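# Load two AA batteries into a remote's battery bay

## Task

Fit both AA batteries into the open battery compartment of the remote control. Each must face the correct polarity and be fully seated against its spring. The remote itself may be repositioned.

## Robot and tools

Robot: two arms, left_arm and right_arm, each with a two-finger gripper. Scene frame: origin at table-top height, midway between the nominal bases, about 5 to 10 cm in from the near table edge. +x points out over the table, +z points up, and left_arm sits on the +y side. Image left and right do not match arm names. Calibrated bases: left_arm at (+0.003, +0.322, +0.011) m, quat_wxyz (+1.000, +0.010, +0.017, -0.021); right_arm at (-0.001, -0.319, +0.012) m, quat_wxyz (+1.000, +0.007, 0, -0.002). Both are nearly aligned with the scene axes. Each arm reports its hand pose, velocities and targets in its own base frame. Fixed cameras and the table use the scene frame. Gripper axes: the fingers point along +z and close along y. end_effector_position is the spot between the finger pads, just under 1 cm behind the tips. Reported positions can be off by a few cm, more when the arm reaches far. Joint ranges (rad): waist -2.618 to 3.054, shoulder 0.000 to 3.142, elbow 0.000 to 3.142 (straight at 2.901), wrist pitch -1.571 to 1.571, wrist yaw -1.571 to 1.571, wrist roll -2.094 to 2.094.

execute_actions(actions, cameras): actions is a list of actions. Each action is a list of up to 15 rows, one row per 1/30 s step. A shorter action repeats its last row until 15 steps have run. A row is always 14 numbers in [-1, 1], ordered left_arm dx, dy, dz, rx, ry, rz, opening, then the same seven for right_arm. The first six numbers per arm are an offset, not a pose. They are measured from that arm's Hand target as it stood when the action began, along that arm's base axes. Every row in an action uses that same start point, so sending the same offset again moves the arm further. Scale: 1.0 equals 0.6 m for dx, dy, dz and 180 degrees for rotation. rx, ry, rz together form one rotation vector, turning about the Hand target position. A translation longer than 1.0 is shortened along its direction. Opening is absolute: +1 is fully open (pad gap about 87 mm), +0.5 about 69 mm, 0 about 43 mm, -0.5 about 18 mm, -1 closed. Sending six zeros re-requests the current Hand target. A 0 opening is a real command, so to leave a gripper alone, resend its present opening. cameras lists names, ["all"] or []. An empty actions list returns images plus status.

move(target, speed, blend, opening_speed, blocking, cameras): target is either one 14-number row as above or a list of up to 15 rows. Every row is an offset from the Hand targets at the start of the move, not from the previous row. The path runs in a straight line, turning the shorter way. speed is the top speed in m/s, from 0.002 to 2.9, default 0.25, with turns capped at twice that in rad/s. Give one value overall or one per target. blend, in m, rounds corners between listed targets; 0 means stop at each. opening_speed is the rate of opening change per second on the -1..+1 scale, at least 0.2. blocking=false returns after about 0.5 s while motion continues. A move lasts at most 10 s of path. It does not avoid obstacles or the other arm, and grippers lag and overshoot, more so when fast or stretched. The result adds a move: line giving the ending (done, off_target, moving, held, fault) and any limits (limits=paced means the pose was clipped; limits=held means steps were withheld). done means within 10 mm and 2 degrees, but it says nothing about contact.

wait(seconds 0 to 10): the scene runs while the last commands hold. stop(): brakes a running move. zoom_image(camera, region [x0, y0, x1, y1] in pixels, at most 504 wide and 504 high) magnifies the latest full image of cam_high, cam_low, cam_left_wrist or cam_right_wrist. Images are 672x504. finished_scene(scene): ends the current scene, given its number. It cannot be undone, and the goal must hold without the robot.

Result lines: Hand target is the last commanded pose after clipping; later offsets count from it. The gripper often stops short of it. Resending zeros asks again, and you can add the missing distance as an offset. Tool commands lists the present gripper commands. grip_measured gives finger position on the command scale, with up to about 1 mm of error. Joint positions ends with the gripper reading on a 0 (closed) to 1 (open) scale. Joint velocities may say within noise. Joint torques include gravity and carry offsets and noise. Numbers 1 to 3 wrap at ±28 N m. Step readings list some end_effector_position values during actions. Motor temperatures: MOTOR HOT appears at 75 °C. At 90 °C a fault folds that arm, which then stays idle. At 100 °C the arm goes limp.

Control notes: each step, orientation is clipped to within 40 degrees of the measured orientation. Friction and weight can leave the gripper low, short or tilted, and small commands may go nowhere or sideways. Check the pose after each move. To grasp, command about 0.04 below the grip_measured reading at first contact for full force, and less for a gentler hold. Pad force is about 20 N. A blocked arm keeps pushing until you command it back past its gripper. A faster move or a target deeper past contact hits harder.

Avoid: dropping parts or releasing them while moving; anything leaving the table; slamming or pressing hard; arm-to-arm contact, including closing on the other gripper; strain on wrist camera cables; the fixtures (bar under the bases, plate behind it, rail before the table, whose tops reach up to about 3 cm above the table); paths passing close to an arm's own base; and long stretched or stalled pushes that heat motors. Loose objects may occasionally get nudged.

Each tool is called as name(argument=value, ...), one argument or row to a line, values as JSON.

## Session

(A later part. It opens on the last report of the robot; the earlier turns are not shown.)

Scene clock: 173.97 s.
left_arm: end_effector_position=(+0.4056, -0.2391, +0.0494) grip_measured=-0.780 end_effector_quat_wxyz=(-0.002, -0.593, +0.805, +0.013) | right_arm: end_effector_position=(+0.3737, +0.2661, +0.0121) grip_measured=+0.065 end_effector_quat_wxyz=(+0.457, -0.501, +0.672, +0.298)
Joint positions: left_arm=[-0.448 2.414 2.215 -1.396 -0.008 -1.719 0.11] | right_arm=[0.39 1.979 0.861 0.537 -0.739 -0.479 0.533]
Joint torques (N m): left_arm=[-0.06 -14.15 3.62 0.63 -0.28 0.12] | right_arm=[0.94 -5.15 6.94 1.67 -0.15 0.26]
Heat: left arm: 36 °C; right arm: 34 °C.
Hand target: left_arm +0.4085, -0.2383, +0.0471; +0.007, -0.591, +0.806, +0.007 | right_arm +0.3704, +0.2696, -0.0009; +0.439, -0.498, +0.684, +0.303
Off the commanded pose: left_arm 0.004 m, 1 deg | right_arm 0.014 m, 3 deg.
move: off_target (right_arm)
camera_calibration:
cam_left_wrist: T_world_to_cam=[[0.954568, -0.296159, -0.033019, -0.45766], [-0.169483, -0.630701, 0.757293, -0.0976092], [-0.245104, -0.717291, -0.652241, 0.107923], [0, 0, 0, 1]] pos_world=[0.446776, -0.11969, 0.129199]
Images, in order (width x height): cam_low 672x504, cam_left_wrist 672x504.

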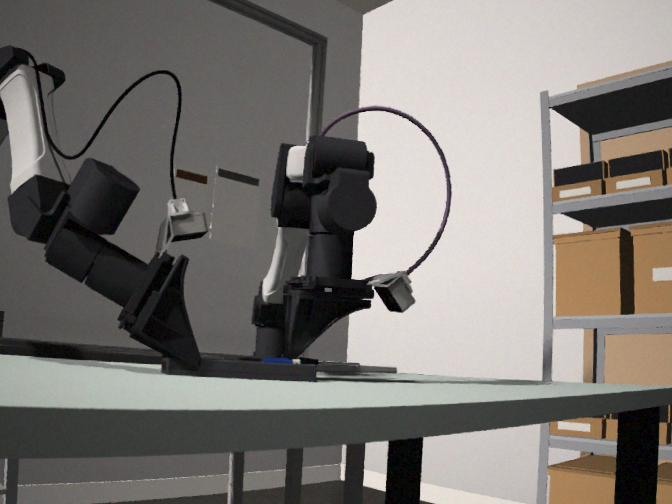

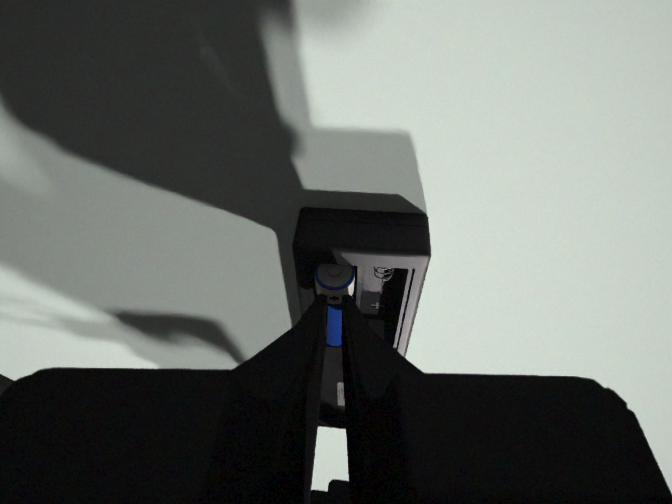

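move(
  target=[-0.001,0.004,-0.11,0,0,0,-0.78,0,0,0,0,0,0,0.0],
  speed=0.08,
  cameras=["cam_left_wrist","cam_low","cam_right_wrist"],
)

zoom_image(
  camera="cam_left_wrist",
  region=[260, 130, 460, 390],
)

zoom_image(
  camera="cam_low",
  region=[210, 310, 350, 400],
)

zoom_image(
  camera="cam_right_wrist",
  region=[270, 0, 420, 120],
)

Scene clock: 175.73 s.
left_arm: end_effector_position=(+0.4044, -0.2395, +0.0384) grip_measured=-0.779 end_effector_quat_wxyz=(-0.001, -0.592, +0.806, -0.026) | right_arm: end_effector_position=(+0.3738, +0.2661, +0.0121) grip_measured=+0.065 end_effector_quat_wxyz=(+0.457, -0.501, +0.672, +0.298)
Joint positions: left_arm=[-0.437 2.319 1.997 -1.204 0.027 -1.704 0.11] | right_arm=[0.39 1.979 0.861 0.537 -0.739 -0.479 0.533]
Joint torques (N m): left_arm=[-0.54 -4.34 0.42 1.38 -0.65 0.08] | right_arm=[1.1 -5.09 6.94 1.67 -0.17 0.24]
Heat: left arm: 36 °C; right arm: 33 °C.
Hand target: left_arm +0.4079, -0.2358, -0.0188; +0.007, -0.591, +0.806, +0.007 | right_arm +0.3704, +0.2696, -0.0008; +0.439, -0.498, +0.684, +0.303
Off the commanded pose: left_arm 0.058 m, 4 deg | right_arm 0.014 m, 3 deg.
move: off_target (left_arm, right_arm)
camera_calibration:
cam_left_wrist: T_world_to_cam=[[0.953721, -0.299057, 0.0313345, -0.459861], [-0.208421, -0.582342, 0.785772, -0.063525], [-0.216743, -0.755938, -0.617722, 0.078136], [0, 0, 0, 1]] pos_world=[0.442274, -0.115452, 0.112592]
cam_right_wrist: T_world_to_cam=[[0.950312, -0.304191, 0.0661462, -0.276484], [-0.276416, -0.922285, -0.270155, 0.373499], [0.143185, 0.238448, -0.960542, 0.0334585], [0, 0, 0, 1]] pos_world=[0.361197, 0.252391, 0.151329]
Images, in order (width x height): cam_low 672x504, cam_left_wrist 672x504, cam_right_wrist 672x504.

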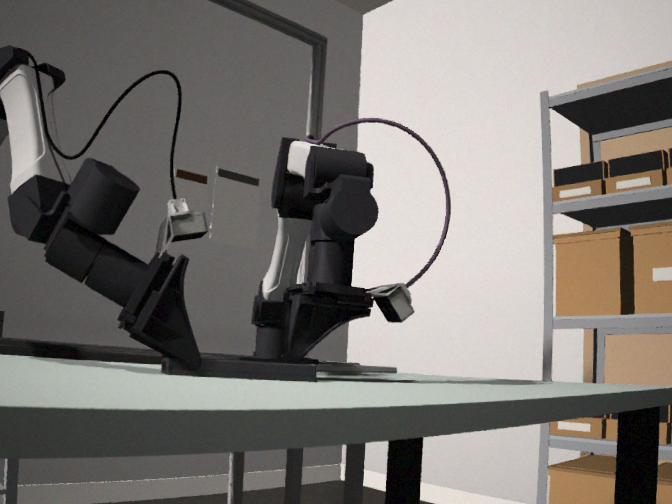

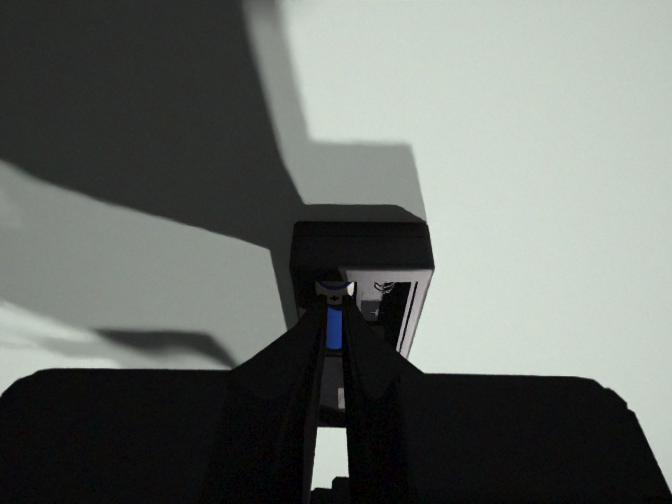

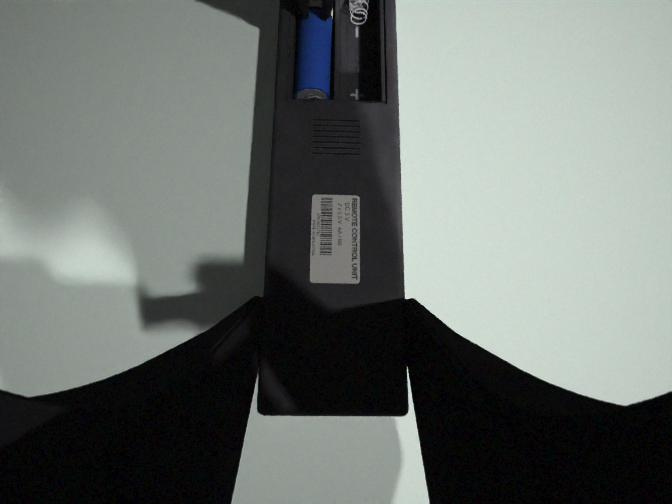

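Scaled by 1.938 from the camera's 672x504 image, which has a finer 960x720 frame.

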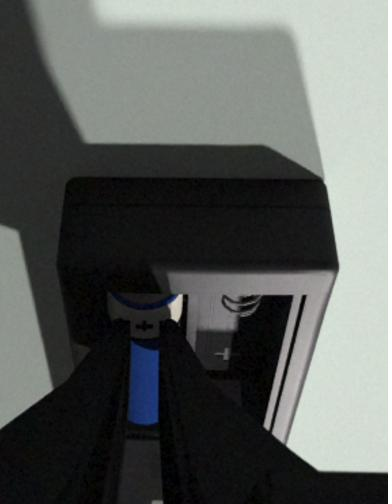

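Scaled by 3.600 from the camera's 672x504 image, which has a finer 960x720 frame.

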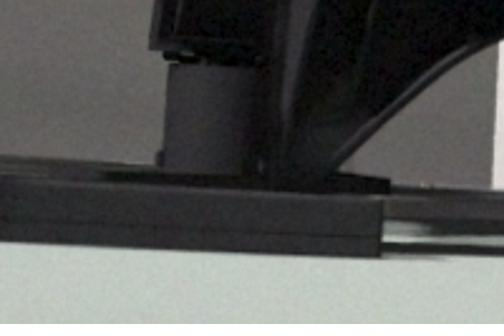

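Scaled by 3.360 from the camera's 672x504 image, which has a finer 960x720 frame.

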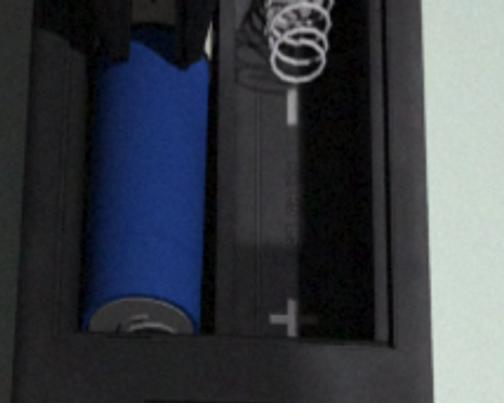

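move(
  target=[
    [0,0,-0.06,0,0,0,-0.78,0,0,0,0,0,0,0.0],
    [0.0,-0.0,0.155,0.04,-0.013,0,-0.78,0,0,0,0,0,0,0.0],
  ],
  speed=0.12,
  cameras=["cam_left_wrist","cam_low","cam_right_wrist"],
)

zoom_image(
  camera="cam_left_wrist",
  region=[260, 130, 460, 390],
)

zoom_image(
  camera="cam_right_wrist",
  region=[270, 0, 420, 120],
)

Scene clock: 178.87 s.
left_arm: end_effector_position=(+0.4068, -0.2351, +0.0703) grip_measured=-0.780 end_effector_quat_wxyz=(+0.055, -0.586, +0.807, +0.042) | right_arm: end_effector_position=(+0.3738, +0.2661, +0.0121) grip_measured=+0.065 end_effector_quat_wxyz=(+0.457, -0.501, +0.672, +0.298)
Joint positions: left_arm=[-0.488 2.43 2.34 -1.509 -0.137 -1.746 0.11] | right_arm=[0.39 1.979 0.861 0.537 -0.739 -0.479 0.533]
Joint torques (N m): left_arm=[-0.46 -12.01 9.73 -0.07 -0.34 -0.08] | right_arm=[1.06 -5.16 6.94 1.7 -0.19 0.27]
Heat: left arm: 36 °C; right arm: 33 °C.
Hand target: left_arm +0.4080, -0.2357, +0.0741; +0.061, -0.590, +0.804, +0.046 | right_arm +0.3704, +0.2696, -0.0008; +0.439, -0.498, +0.683, +0.303
Off the commanded pose: left_arm 0.004 m, 1 deg | right_arm 0.014 m, 3 deg.
move: off_target (right_arm)
camera_calibration:
cam_left_wrist: T_world_to_cam=[[0.950947, -0.309086, -0.0128797, -0.459908], [-0.221722, -0.710011, 0.668374, -0.101815], [-0.21573, -0.632733, -0.743714, 0.139026], [0, 0, 0, 1]] pos_world=[0.444766, -0.126474, 0.165522]
cam_right_wrist: T_world_to_cam=[[0.950312, -0.304191, 0.0661462, -0.276484], [-0.276416, -0.922285, -0.270155, 0.373499], [0.143185, 0.238448, -0.960542, 0.0334585], [0, 0, 0, 1]] pos_world=[0.361197, 0.252391, 0.151329]
Images, in order (width x height): cam_low 672x504, cam_left_wrist 672x504, cam_right_wrist 672x504.

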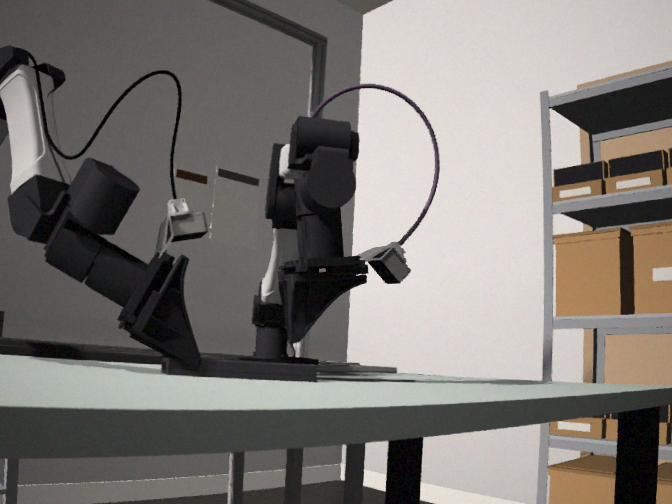

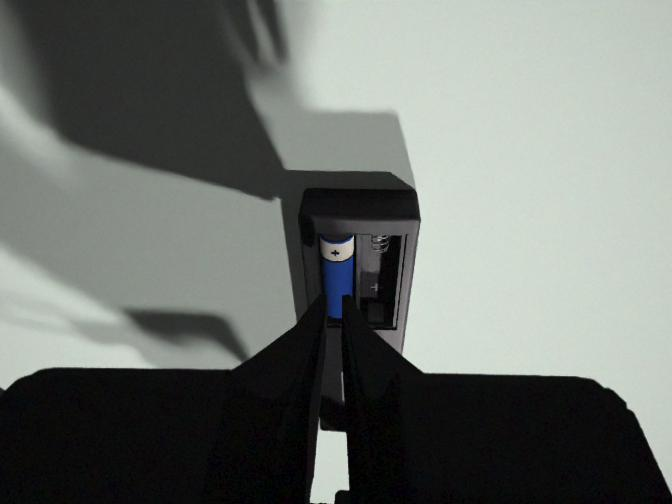

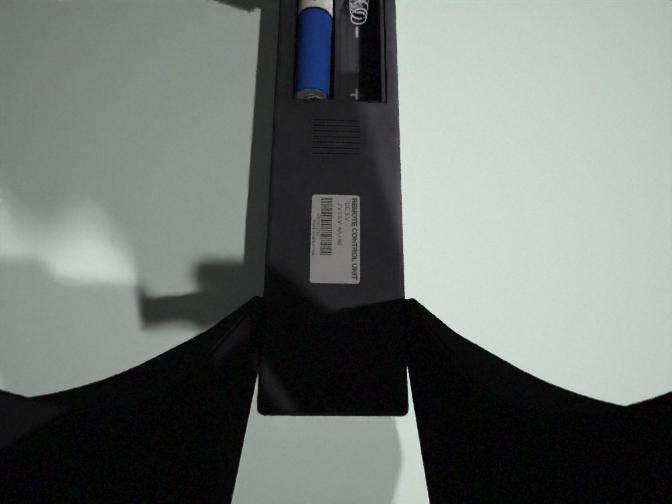

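Scaled by 1.938 from the camera's 672x504 image, which has a finer 960x720 frame.

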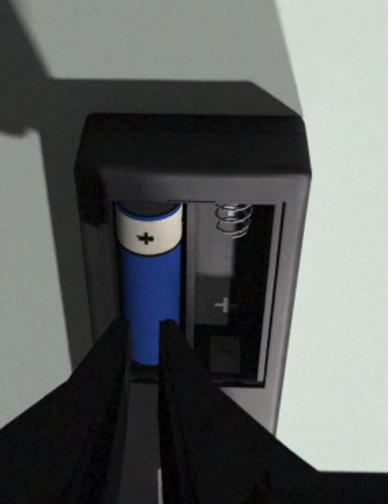

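Scaled by 3.360 from the camera's 672x504 image, which has a finer 960x720 frame.

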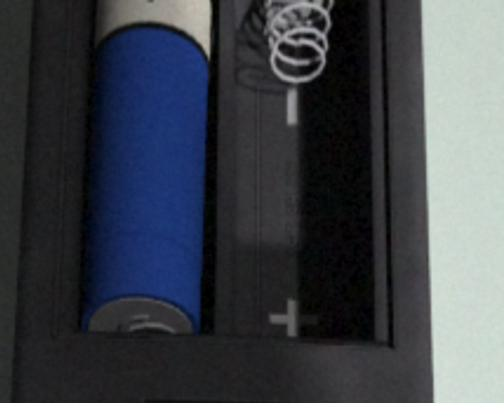

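move(
  target=[-0.05,0.05,0.1,-0.034,0.011,0,-0.3,0,0,0,0,0,0,0.0],
  speed=0.25,
)

Scene clock: 180.93 s.
left_arm: end_effector_position=(+0.3876, -0.2081, +0.1246) grip_measured=-0.300 end_effector_quat_wxyz=(+0.021, -0.596, +0.803, +0.008) | right_arm: end_effector_position=(+0.3738, +0.2661, +0.0121) grip_measured=+0.065 end_effector_quat_wxyz=(+0.457, -0.501, +0.672, +0.298)
Joint positions: left_arm=[-0.417 2.25 2.237 -1.55 -0.045 -1.694 0.35] | right_arm=[0.39 1.979 0.861 0.537 -0.739 -0.479 0.533]
Joint torques (N m): left_arm=[-0.1 -14.82 4.78 0.04 -0.12 0.12] | right_arm=[1.13 -5.14 6.91 1.7 -0.17 0.23]
Heat: left arm: 37 °C; right arm: 33 °C.
Hand target: left_arm +0.3780, -0.2057, +0.1342; +0.016, -0.591, +0.806, +0.013 | right_arm +0.3704, +0.2696, -0.0008; +0.439, -0.498, +0.683, +0.303
Off the commanded pose: left_arm 0.014 m, 1 deg | right_arm 0.014 m, 3 deg.
joint sent to its limit (left arm) — joint 4 (wrist pitch), lower limit. The joint targets still meet the commanded pose.
move: off_target (left_arm, right_arm)

move(
  target=[
    [-0.08,0.04,-0.03,0,0,-0.417,-0.3,0,0,0,0,0,0,0.0],
    [-0.16,0.08,-0.07,0,0,-0.833,-0.3,0,0,0,0,0,0,0.0],
    [-0.214,0.09,-0.073,0,0,0.758,-0.3,0,0,0,0,0,0,0.0],
  ],
  blend=0.03,
  speed=0.6,
  cameras=["cam_left_wrist","cam_high"],
)

Scene clock: 185.80 s.
left_arm: end_effector_position=(+0.2517, -0.1526, +0.0863) grip_measured=-0.300 end_effector_quat_wxyz=(-0.006, +0.967, +0.255, -0.020) | right_arm: end_effector_position=(+0.3738, +0.2661, +0.0121) grip_measured=+0.065 end_effector_quat_wxyz=(+0.457, -0.501, +0.672, +0.298)
Joint positions: left_arm=[-0.661 1.63 1.231 -1.205 0.026 1.965 0.35] | right_arm=[0.39 1.979 0.861 0.537 -0.739 -0.479 0.533]
Joint torques (N m): left_arm=[0.44 -9.65 4.89 0.21 0.15 0.25] | right_arm=[1.16 -5.11 6.83 1.66 -0.16 0.25]
Heat: left arm: 38 °C; right arm: 33 °C.
Hand target: left_arm +0.2496, -0.1517, +0.0902; +0.006, +0.968, +0.250, -0.019 | right_arm +0.3704, +0.2696, -0.0008; +0.439, -0.498, +0.683, +0.303
Off the commanded pose: left_arm 0.005 m, 1 deg | right_arm 0.014 m, 3 deg.
move: off_target (right_arm)
camera_calibration:
cam_left_wrist: T_world_to_cam=[[-0.4929, 0.870009, 0.0115498, 0.254478], [0.588246, 0.323429, 0.741188, -0.140824], [0.641105, 0.372126, -0.671198, 0.101158], [0, 0, 0, 1]] pos_world=[0.143419, -0.213495, 0.169335]
Images, in order (width x height): cam_high 672x504, cam_left_wrist 672x504.

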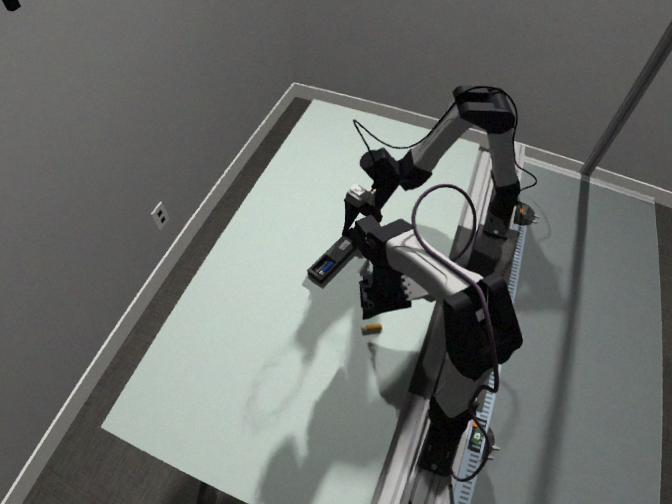

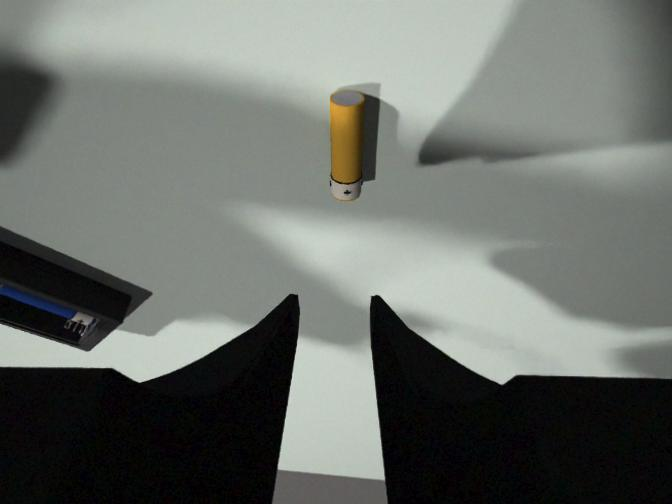

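move(
  target=[-0.0077,0.011,-0.08,-0.015,0.005,0,-0.3,0,0,0,0,0,0,0.0],
  speed=0.25,
  cameras=["cam_left_wrist"],
)

Scene clock: 187.63 s.
left_arm: end_effector_position=(+0.2465, -0.1449, +0.0405) grip_measured=-0.300 end_effector_quat_wxyz=(+0.016, +0.966, +0.255, -0.033) | right_arm: end_effector_position=(+0.3738, +0.2661, +0.0121) grip_measured=+0.065 end_effector_quat_wxyz=(+0.457, -0.501, +0.672, +0.298)
Joint positions: left_arm=[-0.619 1.623 1.041 -1.006 0.072 2.007 0.35] | right_arm=[0.39 1.979 0.861 0.537 -0.739 -0.479 0.533]
Joint torques (N m): left_arm=[0.43 -8.59 4.48 0.31 0.2 0.28] | right_arm=[1.05 -5.07 6.86 1.64 -0.17 0.24]
Heat: left arm: 38 °C; right arm: 33 °C.
Hand target: left_arm +0.2450, -0.1451, +0.0423; +0.027, +0.968, +0.249, -0.033 | right_arm +0.3704, +0.2696, -0.0008; +0.439, -0.498, +0.683, +0.303
Off the commanded pose: left_arm 0.002 m, 1 deg | right_arm 0.014 m, 3 deg.
move: off_target (right_arm)
camera_calibration:
cam_left_wrist: T_world_to_cam=[[-0.49402, 0.869106, -0.0244794, 0.247389], [0.597268, 0.359692, 0.716863, -0.102332], [0.631835, 0.339524, -0.696784, 0.0694552], [0, 0, 0, 1]] pos_world=[0.139451, -0.201781, 0.127809]
Images, in order (width x height): cam_left_wrist 672x504.

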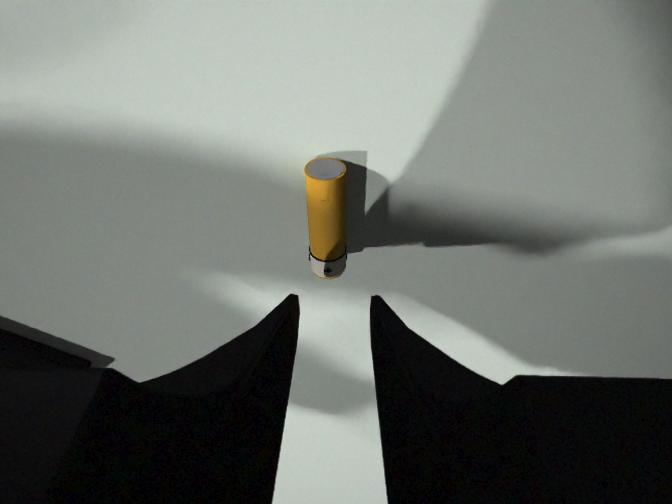

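move(
  target=[
    [0.002,-0.004,-0.047,0,0,0,-0.3,0,0,0,0,0,0,0.0],
    [0.002,-0.004,-0.047,0,0,0,-0.66,0,0,0,0,0,0,0.0],
  ],
  speed=0.15,
  opening_speed=1,
  cameras=["cam_left_wrist"],
)

Scene clock: 189.67 s.
left_arm: end_effector_position=(+0.2498, -0.1474, +0.0194) grip_measured=-0.605 end_effector_quat_wxyz=(+0.027, +0.966, +0.255, -0.025) | right_arm: end_effector_position=(+0.3738, +0.2661, +0.0121) grip_measured=+0.065 end_effector_quat_wxyz=(+0.457, -0.501, +0.672, +0.298)
Joint positions: left_arm=[-0.619 1.646 0.973 -0.888 0.072 2.007 0.198] | right_arm=[0.39 1.979 0.861 0.537 -0.739 -0.479 0.533]
Joint torques (N m): left_arm=[0.12 -5.89 4.49 0.36 0.2 0.2] | right_arm=[1.01 -5.19 6.86 1.63 -0.18 0.27]
Heat: left arm: 38 °C; right arm: 33 °C.
Hand target: left_arm +0.2461, -0.1475, +0.0141; +0.027, +0.967, +0.249, -0.033 | right_arm +0.3704, +0.2696, -0.0008; +0.439, -0.498, +0.683, +0.303
Off the commanded pose: left_arm 0.006 m, 1 deg | right_arm 0.014 m, 3 deg.
move: off_target (right_arm)
camera_calibration:
cam_left_wrist: T_world_to_cam=[[-0.493204, 0.868511, -0.0493868, 0.250862], [0.581655, 0.371457, 0.723669, -0.082806], [0.64686, 0.32819, -0.688377, 0.0479116], [0, 0, 0, 1]] pos_world=[0.140898, -0.202842, 0.105295]
Images, in order (width x height): cam_left_wrist 672x504.

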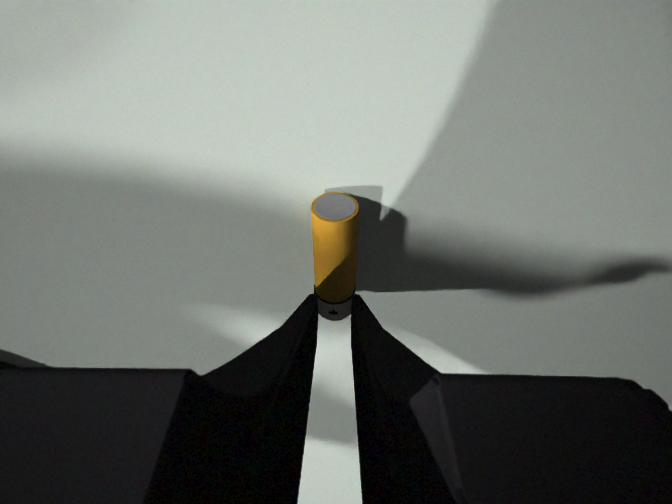

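move(
  target=[
    [0,0,0.0,0,0,0,-0.35,0,0,0,0,0,0,0.0],
    [-0.013,-0.002,-0.004,0.0,0,0,-0.35,0,0,0,0,0,0,0.0],
    [-0.013,-0.002,-0.004,0,0,0,-0.66,0,0,0,0,0,0,0.0],
  ],
  speed=0.1,
  opening_speed=1,
  cameras=["cam_left_wrist"],
)

Scene clock: 192.23 s.
left_arm: end_effector_position=(+0.2426, -0.1472, +0.0129) grip_measured=-0.576 end_effector_quat_wxyz=(+0.022, +0.968, +0.249, -0.029) | right_arm: end_effector_position=(+0.3738, +0.2661, +0.0121) grip_measured=+0.065 end_effector_quat_wxyz=(+0.457, -0.501, +0.672, +0.298)
Joint positions: left_arm=[-0.633 1.646 0.946 -0.873 0.073 2.005 0.212] | right_arm=[0.39 1.979 0.861 0.537 -0.739 -0.479 0.533]
Joint torques (N m): left_arm=[-0.53 -7.36 4.34 0.32 0.22 -0.01] | right_arm=[0.99 -5.15 6.9 1.67 -0.18 0.25]
Heat: left arm: 37 °C; right arm: 33 °C.
Hand target: left_arm +0.2383, -0.1488, +0.0116; +0.027, +0.968, +0.249, -0.033 | right_arm +0.3704, +0.2696, -0.0008; +0.439, -0.498, +0.683, +0.303
Off the commanded pose: left_arm 0.005 m, 1 deg | right_arm 0.014 m, 3 deg.
move: off_target (right_arm)
camera_calibration:
cam_left_wrist: T_world_to_cam=[[-0.482347, 0.875168, -0.0377138, 0.245075], [0.59422, 0.358529, 0.719972, -0.0788108], [0.643618, 0.324866, -0.692978, 0.0483695], [0, 0, 0, 1]] pos_world=[0.133911, -0.20194, 0.0995033]
Images, in order (width x height): cam_left_wrist 672x504.

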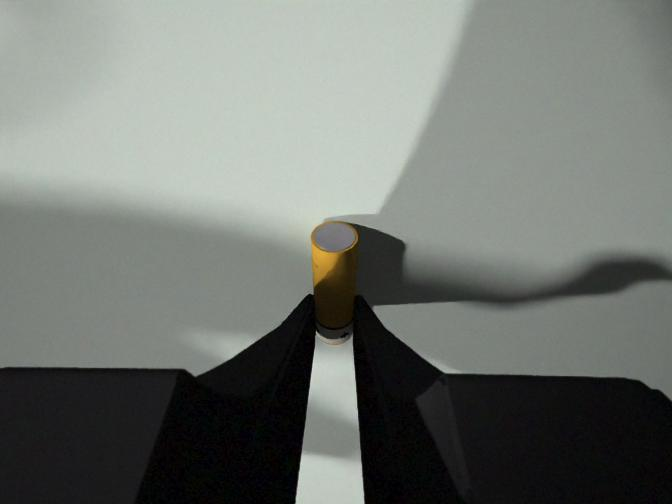

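move(
  target=[
    [0,0.0,0.18,0,0,0,-0.66,0,0,0,0,0,0,0.0],
    [0.03,0.02,0.19,0,0,0.417,-0.66,0,0,0,0,0,0,0.0],
    [0.09,0.03,0.19,0,0,0.833,-0.66,0,0,0,0,0,0,0.0],
    [0.2,-0.1,0.17,0,0,-0.751,-0.66,0,0,0,0,0,0,0.0],
    [0.293,-0.2227,0.122,0,0,-0.751,-0.66,0,0,0,0,0,0,0.0],
  ],
  blend=0.03,
  speed=0.5,
  cameras=["cam_left_wrist","cam_low","cam_right_wrist"],
)

Scene clock: 199.47 s.
left_arm: end_effector_position=(+0.4122, -0.2839, +0.0756) grip_measured=-0.576 end_effector_quat_wxyz=(+0.035, -0.594, +0.804, -0.004) | right_arm: end_effector_position=(+0.3738, +0.2661, +0.0121) grip_measured=+0.065 end_effector_quat_wxyz=(+0.457, -0.501, +0.672, +0.298)
Joint positions: left_arm=[-0.544 2.535 2.546 -1.549 -0.062 -1.817 0.212] | right_arm=[0.39 1.979 0.861 0.537 -0.739 -0.479 0.533]
Joint torques (N m): left_arm=[0.39 -13.82 9.39 0.04 -0.16 -0.05] | right_arm=[1.14 -5.12 6.84 1.66 -0.18 0.26]
Heat: left arm: 37 °C; right arm: 33 °C.
Hand target: left_arm +0.4142, -0.2823, +0.0849; +0.020, -0.599, +0.799, +0.037 | right_arm +0.3704, +0.2696, -0.0008; +0.439, -0.498, +0.683, +0.303
Off the commanded pose: left_arm 0.010 m, 5 deg | right_arm 0.014 m, 3 deg.
joint sent to its limit (left arm) — joint 4 (wrist pitch), lower limit. The joint targets are off in orientation, not in position.
move: off_target (left_arm, right_arm)
camera_calibration:
cam_left_wrist: T_world_to_cam=[[0.955041, -0.294095, 0.0374867, -0.481324], [-0.227008, -0.644067, 0.73051, -0.122705], [-0.190696, -0.706177, -0.681872, 0.0773956], [0, 0, 0, 1]] pos_world=[0.446588, -0.16593, 0.160454]
cam_right_wrist: T_world_to_cam=[[0.950312, -0.304191, 0.0661462, -0.276484], [-0.276416, -0.922285, -0.270155, 0.373499], [0.143185, 0.238448, -0.960542, 0.0334585], [0, 0, 0, 1]] pos_world=[0.361197, 0.252391, 0.151329]
Images, in order (width x height): cam_low 672x504, cam_left_wrist 672x504, cam_right_wrist 672x504.

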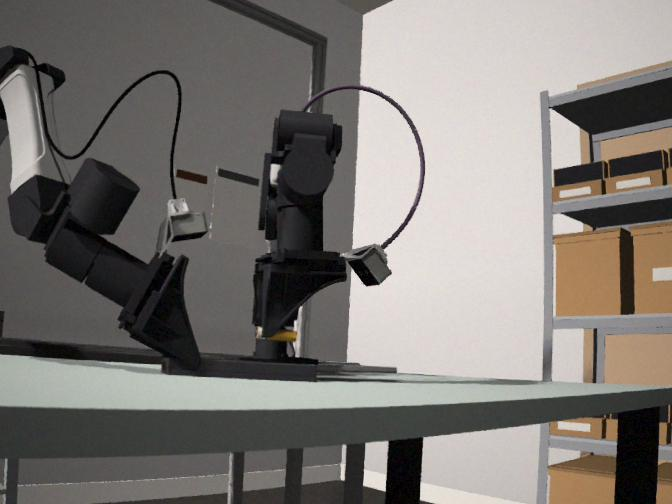

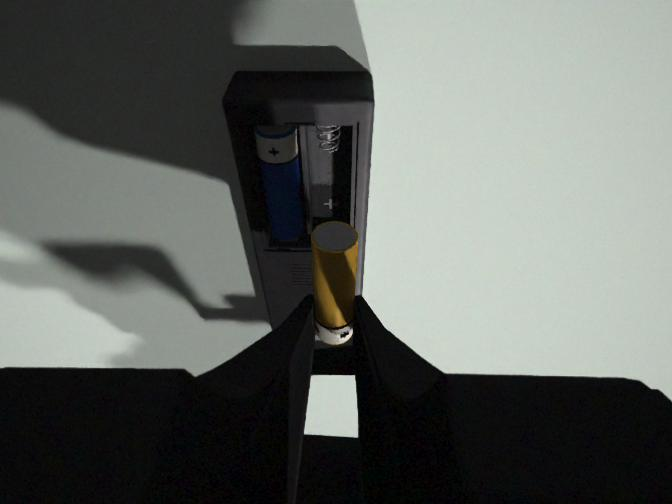

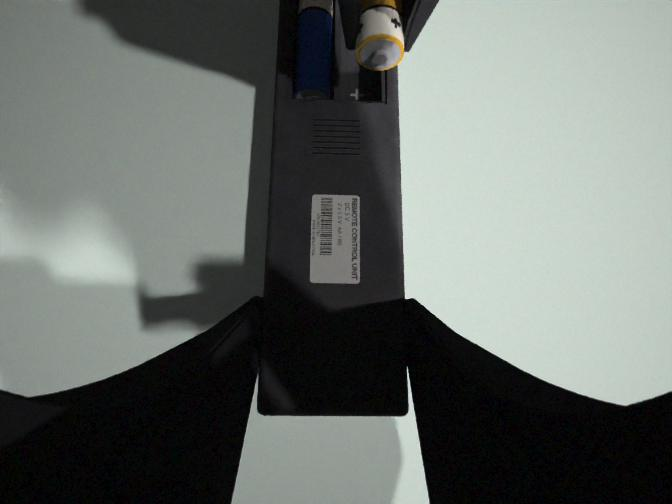

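move(
  target=[0,0.002,-0.022,-0.1065,0.0313,0,-0.66,0,0,0,0,0,0,0.0],
  speed=0.25,
  cameras=["cam_left_wrist","cam_low","cam_right_wrist"],
)

Scene clock: 202.00 s.
left_arm: end_effector_position=(+0.4154, -0.2806, +0.0795) grip_measured=-0.576 end_effector_quat_wxyz=(-0.111, -0.595, +0.793, -0.070) | right_arm: end_effector_position=(+0.3738, +0.2661, +0.0121) grip_measured=+0.065 end_effector_quat_wxyz=(+0.457, -0.501, +0.672, +0.298)
Joint positions: left_arm=[-0.423 2.535 2.487 -1.507 0.262 -1.712 0.212] | right_arm=[0.39 1.979 0.861 0.537 -0.739 -0.479 0.533]
Joint torques (N m): left_arm=[0.13 -12.6 4.86 0.4 0.17 0.19] | right_arm=[1.02 -5.23 6.79 1.66 -0.19 0.24]
Heat: left arm: 38 °C; right arm: 33 °C.
Hand target: left_arm +0.4141, -0.2811, +0.0717; -0.119, -0.592, +0.795, -0.067 | right_arm +0.3704, +0.2696, -0.0008; +0.439, -0.498, +0.683, +0.303
Off the commanded pose: left_arm 0.008 m, 1 deg | right_arm 0.014 m, 3 deg.
move: off_target (right_arm)
camera_calibration:
cam_left_wrist: T_world_to_cam=[[0.957739, -0.286104, -0.0296653, -0.477139], [-0.0955452, -0.413715, 0.905379, -0.126555], [-0.271306, -0.864282, -0.423567, 0.0516201], [0, 0, 0, 1]] pos_world=[0.458888, -0.144255, 0.122291]
cam_right_wrist: T_world_to_cam=[[0.950312, -0.304191, 0.0661462, -0.276484], [-0.276416, -0.922285, -0.270155, 0.373499], [0.143185, 0.238448, -0.960542, 0.0334585], [0, 0, 0, 1]] pos_world=[0.361197, 0.252391, 0.151329]
Images, in order (width x height): cam_low 672x504, cam_left_wrist 672x504, cam_right_wrist 672x504.

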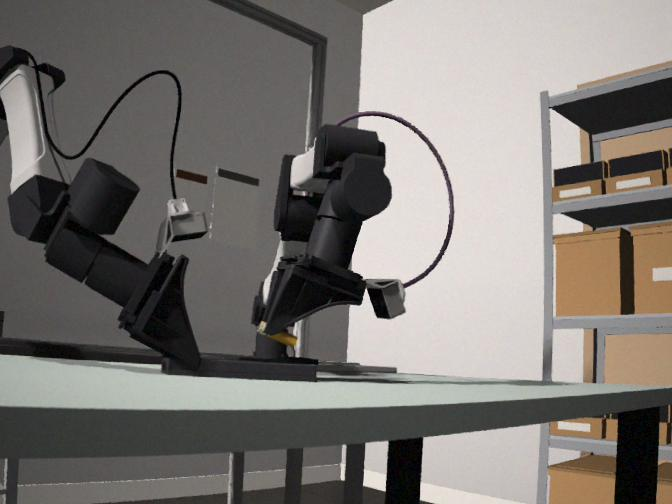

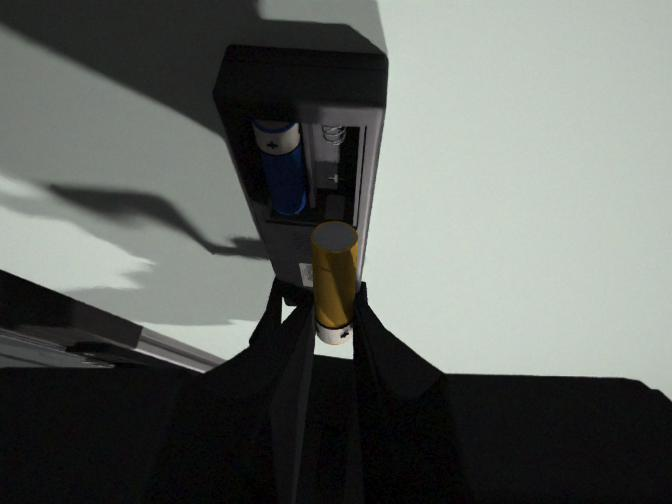

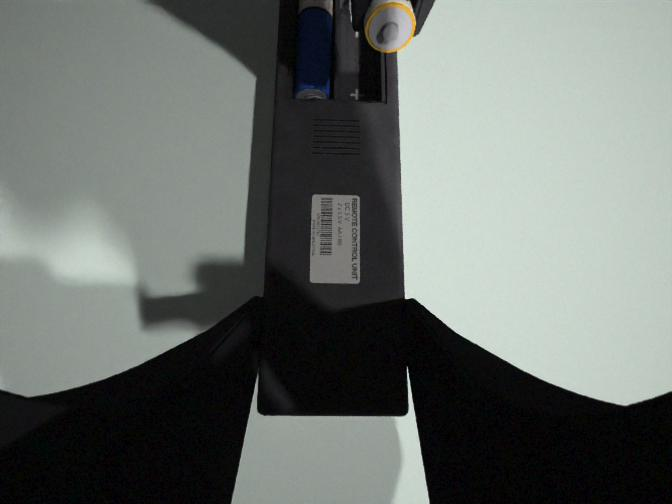

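move(
  target=[-0.0035,-0.005,-0.047,0.0,0.0,0,-0.66,0,0,0,0,0,0,0.0],
  speed=0.12,
  cameras=["cam_left_wrist","cam_low","cam_right_wrist"],
)

zoom_image(
  camera="cam_left_wrist",
  region=[240, 50, 440, 360],
)

zoom_image(
  camera="cam_low",
  region=[210, 310, 350, 400],
)

Scene clock: 203.23 s.
left_arm: end_effector_position=(+0.4111, -0.2812, +0.0453) grip_measured=-0.576 end_effector_quat_wxyz=(-0.128, -0.596, +0.791, -0.060) | right_arm: end_effector_position=(+0.3734, +0.2665, +0.0122) grip_measured=+0.065 end_effector_quat_wxyz=(+0.457, -0.501, +0.672, +0.298)
Joint positions: left_arm=[-0.421 2.534 2.341 -1.397 0.283 -1.709 0.212] | right_arm=[0.391 1.979 0.861 0.537 -0.74 -0.479 0.533]
Joint torques (N m): left_arm=[-0.69 -14.95 3.66 0.61 -0.06 0.08] | right_arm=[1.01 -5 6.75 1.66 -0.15 0.25]
Heat: left arm: 39 °C; right arm: 33 °C.
Hand target: left_arm +0.4121, -0.2841, +0.0434; -0.119, -0.592, +0.794, -0.067 | right_arm +0.3703, +0.2697, -0.0008; +0.439, -0.499, +0.683, +0.303
Off the commanded pose: left_arm 0.004 m, 1 deg | right_arm 0.014 m, 3 deg.
move: off_target (right_arm)
camera_calibration:
cam_left_wrist: T_world_to_cam=[[0.955848, -0.286318, -0.0661558, -0.47174], [-0.059364, -0.408622, 0.910771, -0.109908], [-0.287803, -0.866631, -0.407578, 0.0408855], [0, 0, 0, 1]] pos_world=[0.456154, -0.144546, 0.0855563]
cam_right_wrist: T_world_to_cam=[[0.950851, -0.302599, 0.0656918, -0.276639], [-0.274912, -0.922599, -0.270619, 0.373328], [0.142496, 0.239259, -0.960442, 0.033555], [0, 0, 0, 1]] pos_world=[0.360893, 0.252693, 0.15143]
Images, in order (width x height): cam_low 672x504, cam_left_wrist 672x504, cam_right_wrist 672x504.

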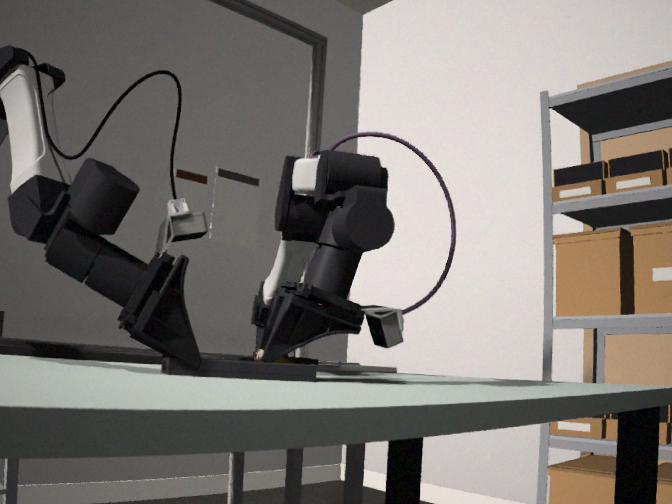

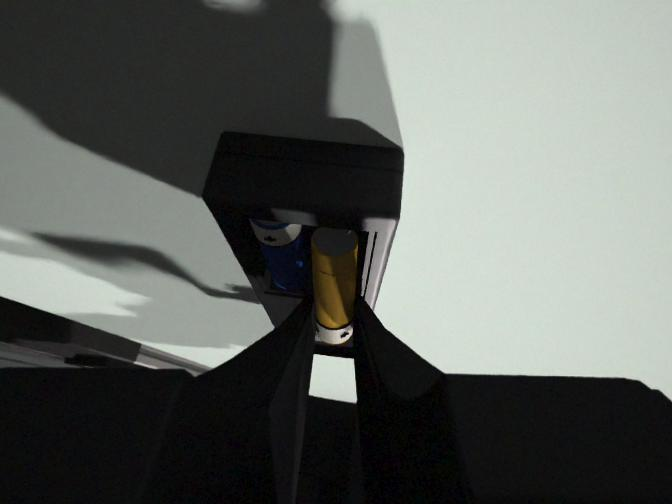

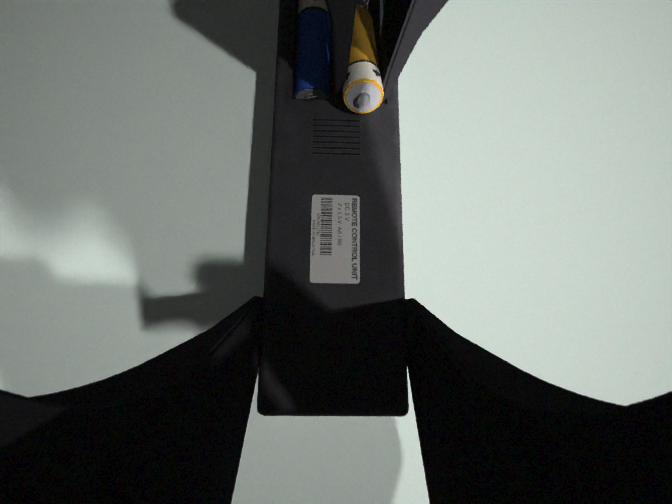

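Scaled by 1.626 from the camera's 672x504 image, which has a finer 960x720 frame.

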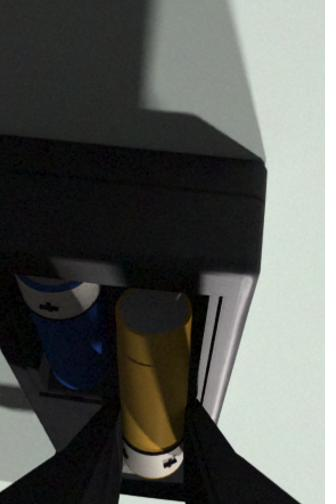

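Scaled by 3.600 from the camera's 672x504 image, which has a finer 960x720 frame.

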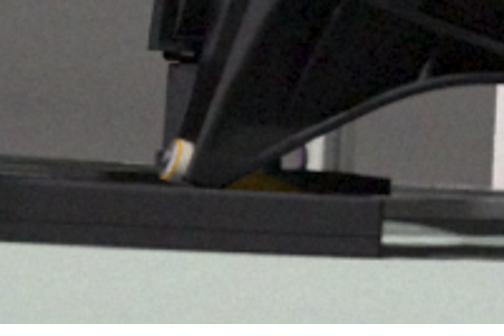

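move(
  target=[0.011,0.042,-0.01,-0.005,-0.02,0,-0.66,0,0,0,0,0,0,0.0],
  speed=0.1,
  cameras=["cam_left_wrist","cam_low","cam_right_wrist"],
)

zoom_image(
  camera="cam_left_wrist",
  region=[240, 50, 440, 360],
)

zoom_image(
  camera="cam_low",
  region=[210, 310, 350, 400],
)

zoom_image(
  camera="cam_right_wrist",
  region=[270, 0, 420, 120],
)

Scene clock: 205.03 s.
left_arm: end_effector_position=(+0.4124, -0.2766, +0.0441) grip_measured=-0.576 end_effector_quat_wxyz=(-0.128, -0.579, +0.798, -0.105) | right_arm: end_effector_position=(+0.3732, +0.2668, +0.0122) grip_measured=+0.065 end_effector_quat_wxyz=(+0.457, -0.502, +0.671, +0.298)
Joint positions: left_arm=[-0.396 2.434 2.135 -1.223 0.329 -1.66 0.212] | right_arm=[0.392 1.979 0.861 0.537 -0.74 -0.479 0.533]
Joint torques (N m): left_arm=[1.51 -14.71 3.81 0.54 -0.71 0.11] | right_arm=[0.98 -5.11 6.82 1.65 -0.15 0.26]
Heat: left arm: 40 °C; right arm: 33 °C.
Hand target: left_arm +0.4187, -0.2588, +0.0375; -0.098, -0.589, +0.797, -0.092 | right_arm +0.3703, +0.2697, -0.0008; +0.439, -0.499, +0.683, +0.303
Off the commanded pose: left_arm 0.020 m, 4 deg | right_arm 0.014 m, 3 deg.
move: off_target (left_arm, right_arm)
camera_calibration:
cam_left_wrist: T_world_to_cam=[[0.950642, -0.310086, 0.0112419, -0.479649], [-0.121227, -0.337812, 0.933374, -0.0628315], [-0.285628, -0.888668, -0.358729, 0.0355784], [0, 0, 0, 1]] pos_world=[0.45852, -0.13834, 0.0768004]
cam_right_wrist: T_world_to_cam=[[0.951082, -0.301876, 0.0656804, -0.276621], [-0.274214, -0.922808, -0.270614, 0.37335], [0.142302, 0.239366, -0.960445, 0.0335554], [0, 0, 0, 1]] pos_world=[0.360692, 0.252993, 0.15143]
Images, in order (width x height): cam_low 672x504, cam_left_wrist 672x504, cam_right_wrist 672x504.

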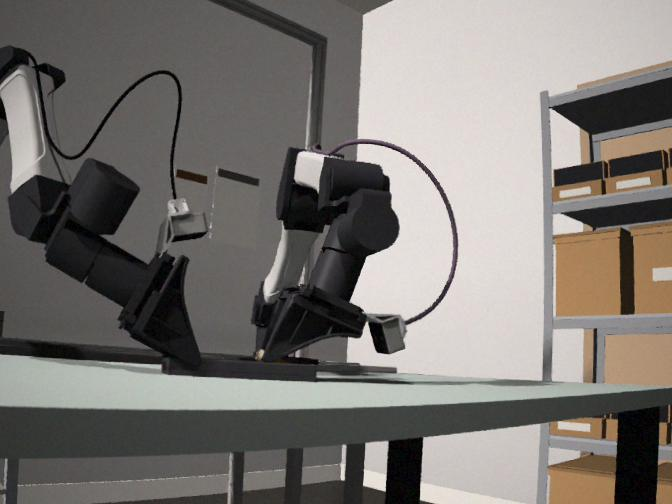

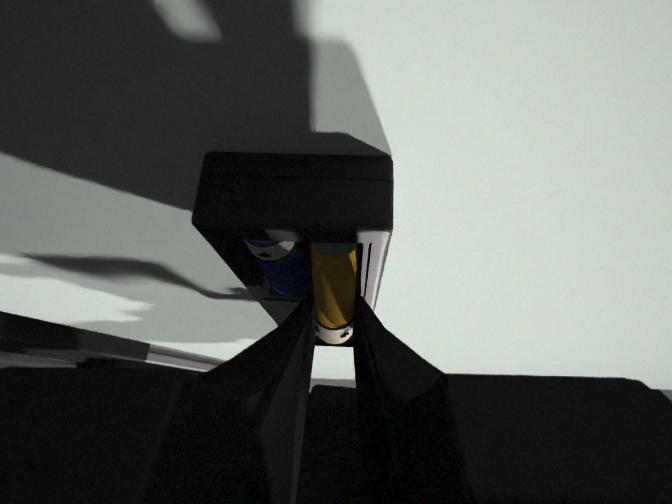

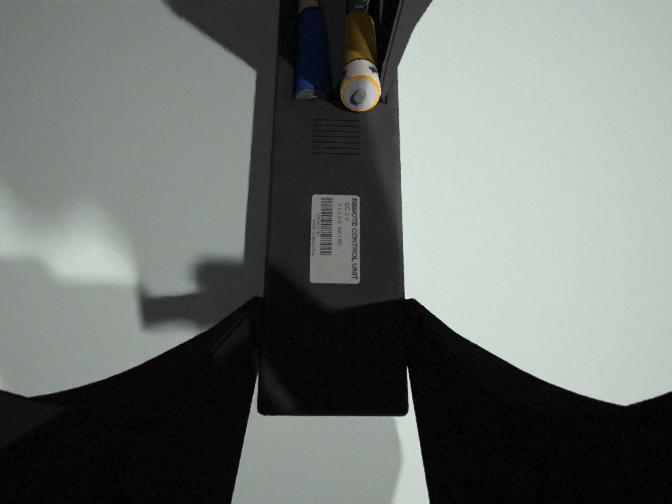

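Scaled by 1.626 from the camera's 672x504 image, which has a finer 960x720 frame.

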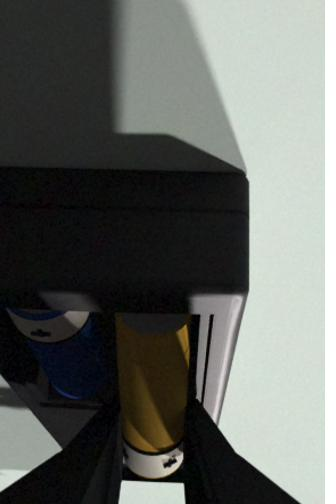

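Scaled by 3.600 from the camera's 672x504 image, which has a finer 960x720 frame.

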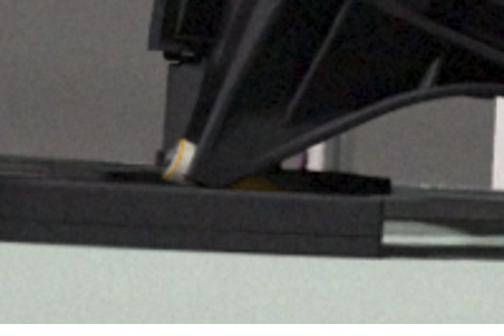

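Scaled by 3.360 from the camera's 672x504 image, which has a finer 960x720 frame.

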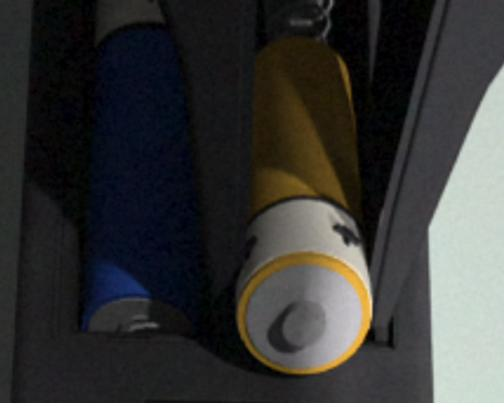

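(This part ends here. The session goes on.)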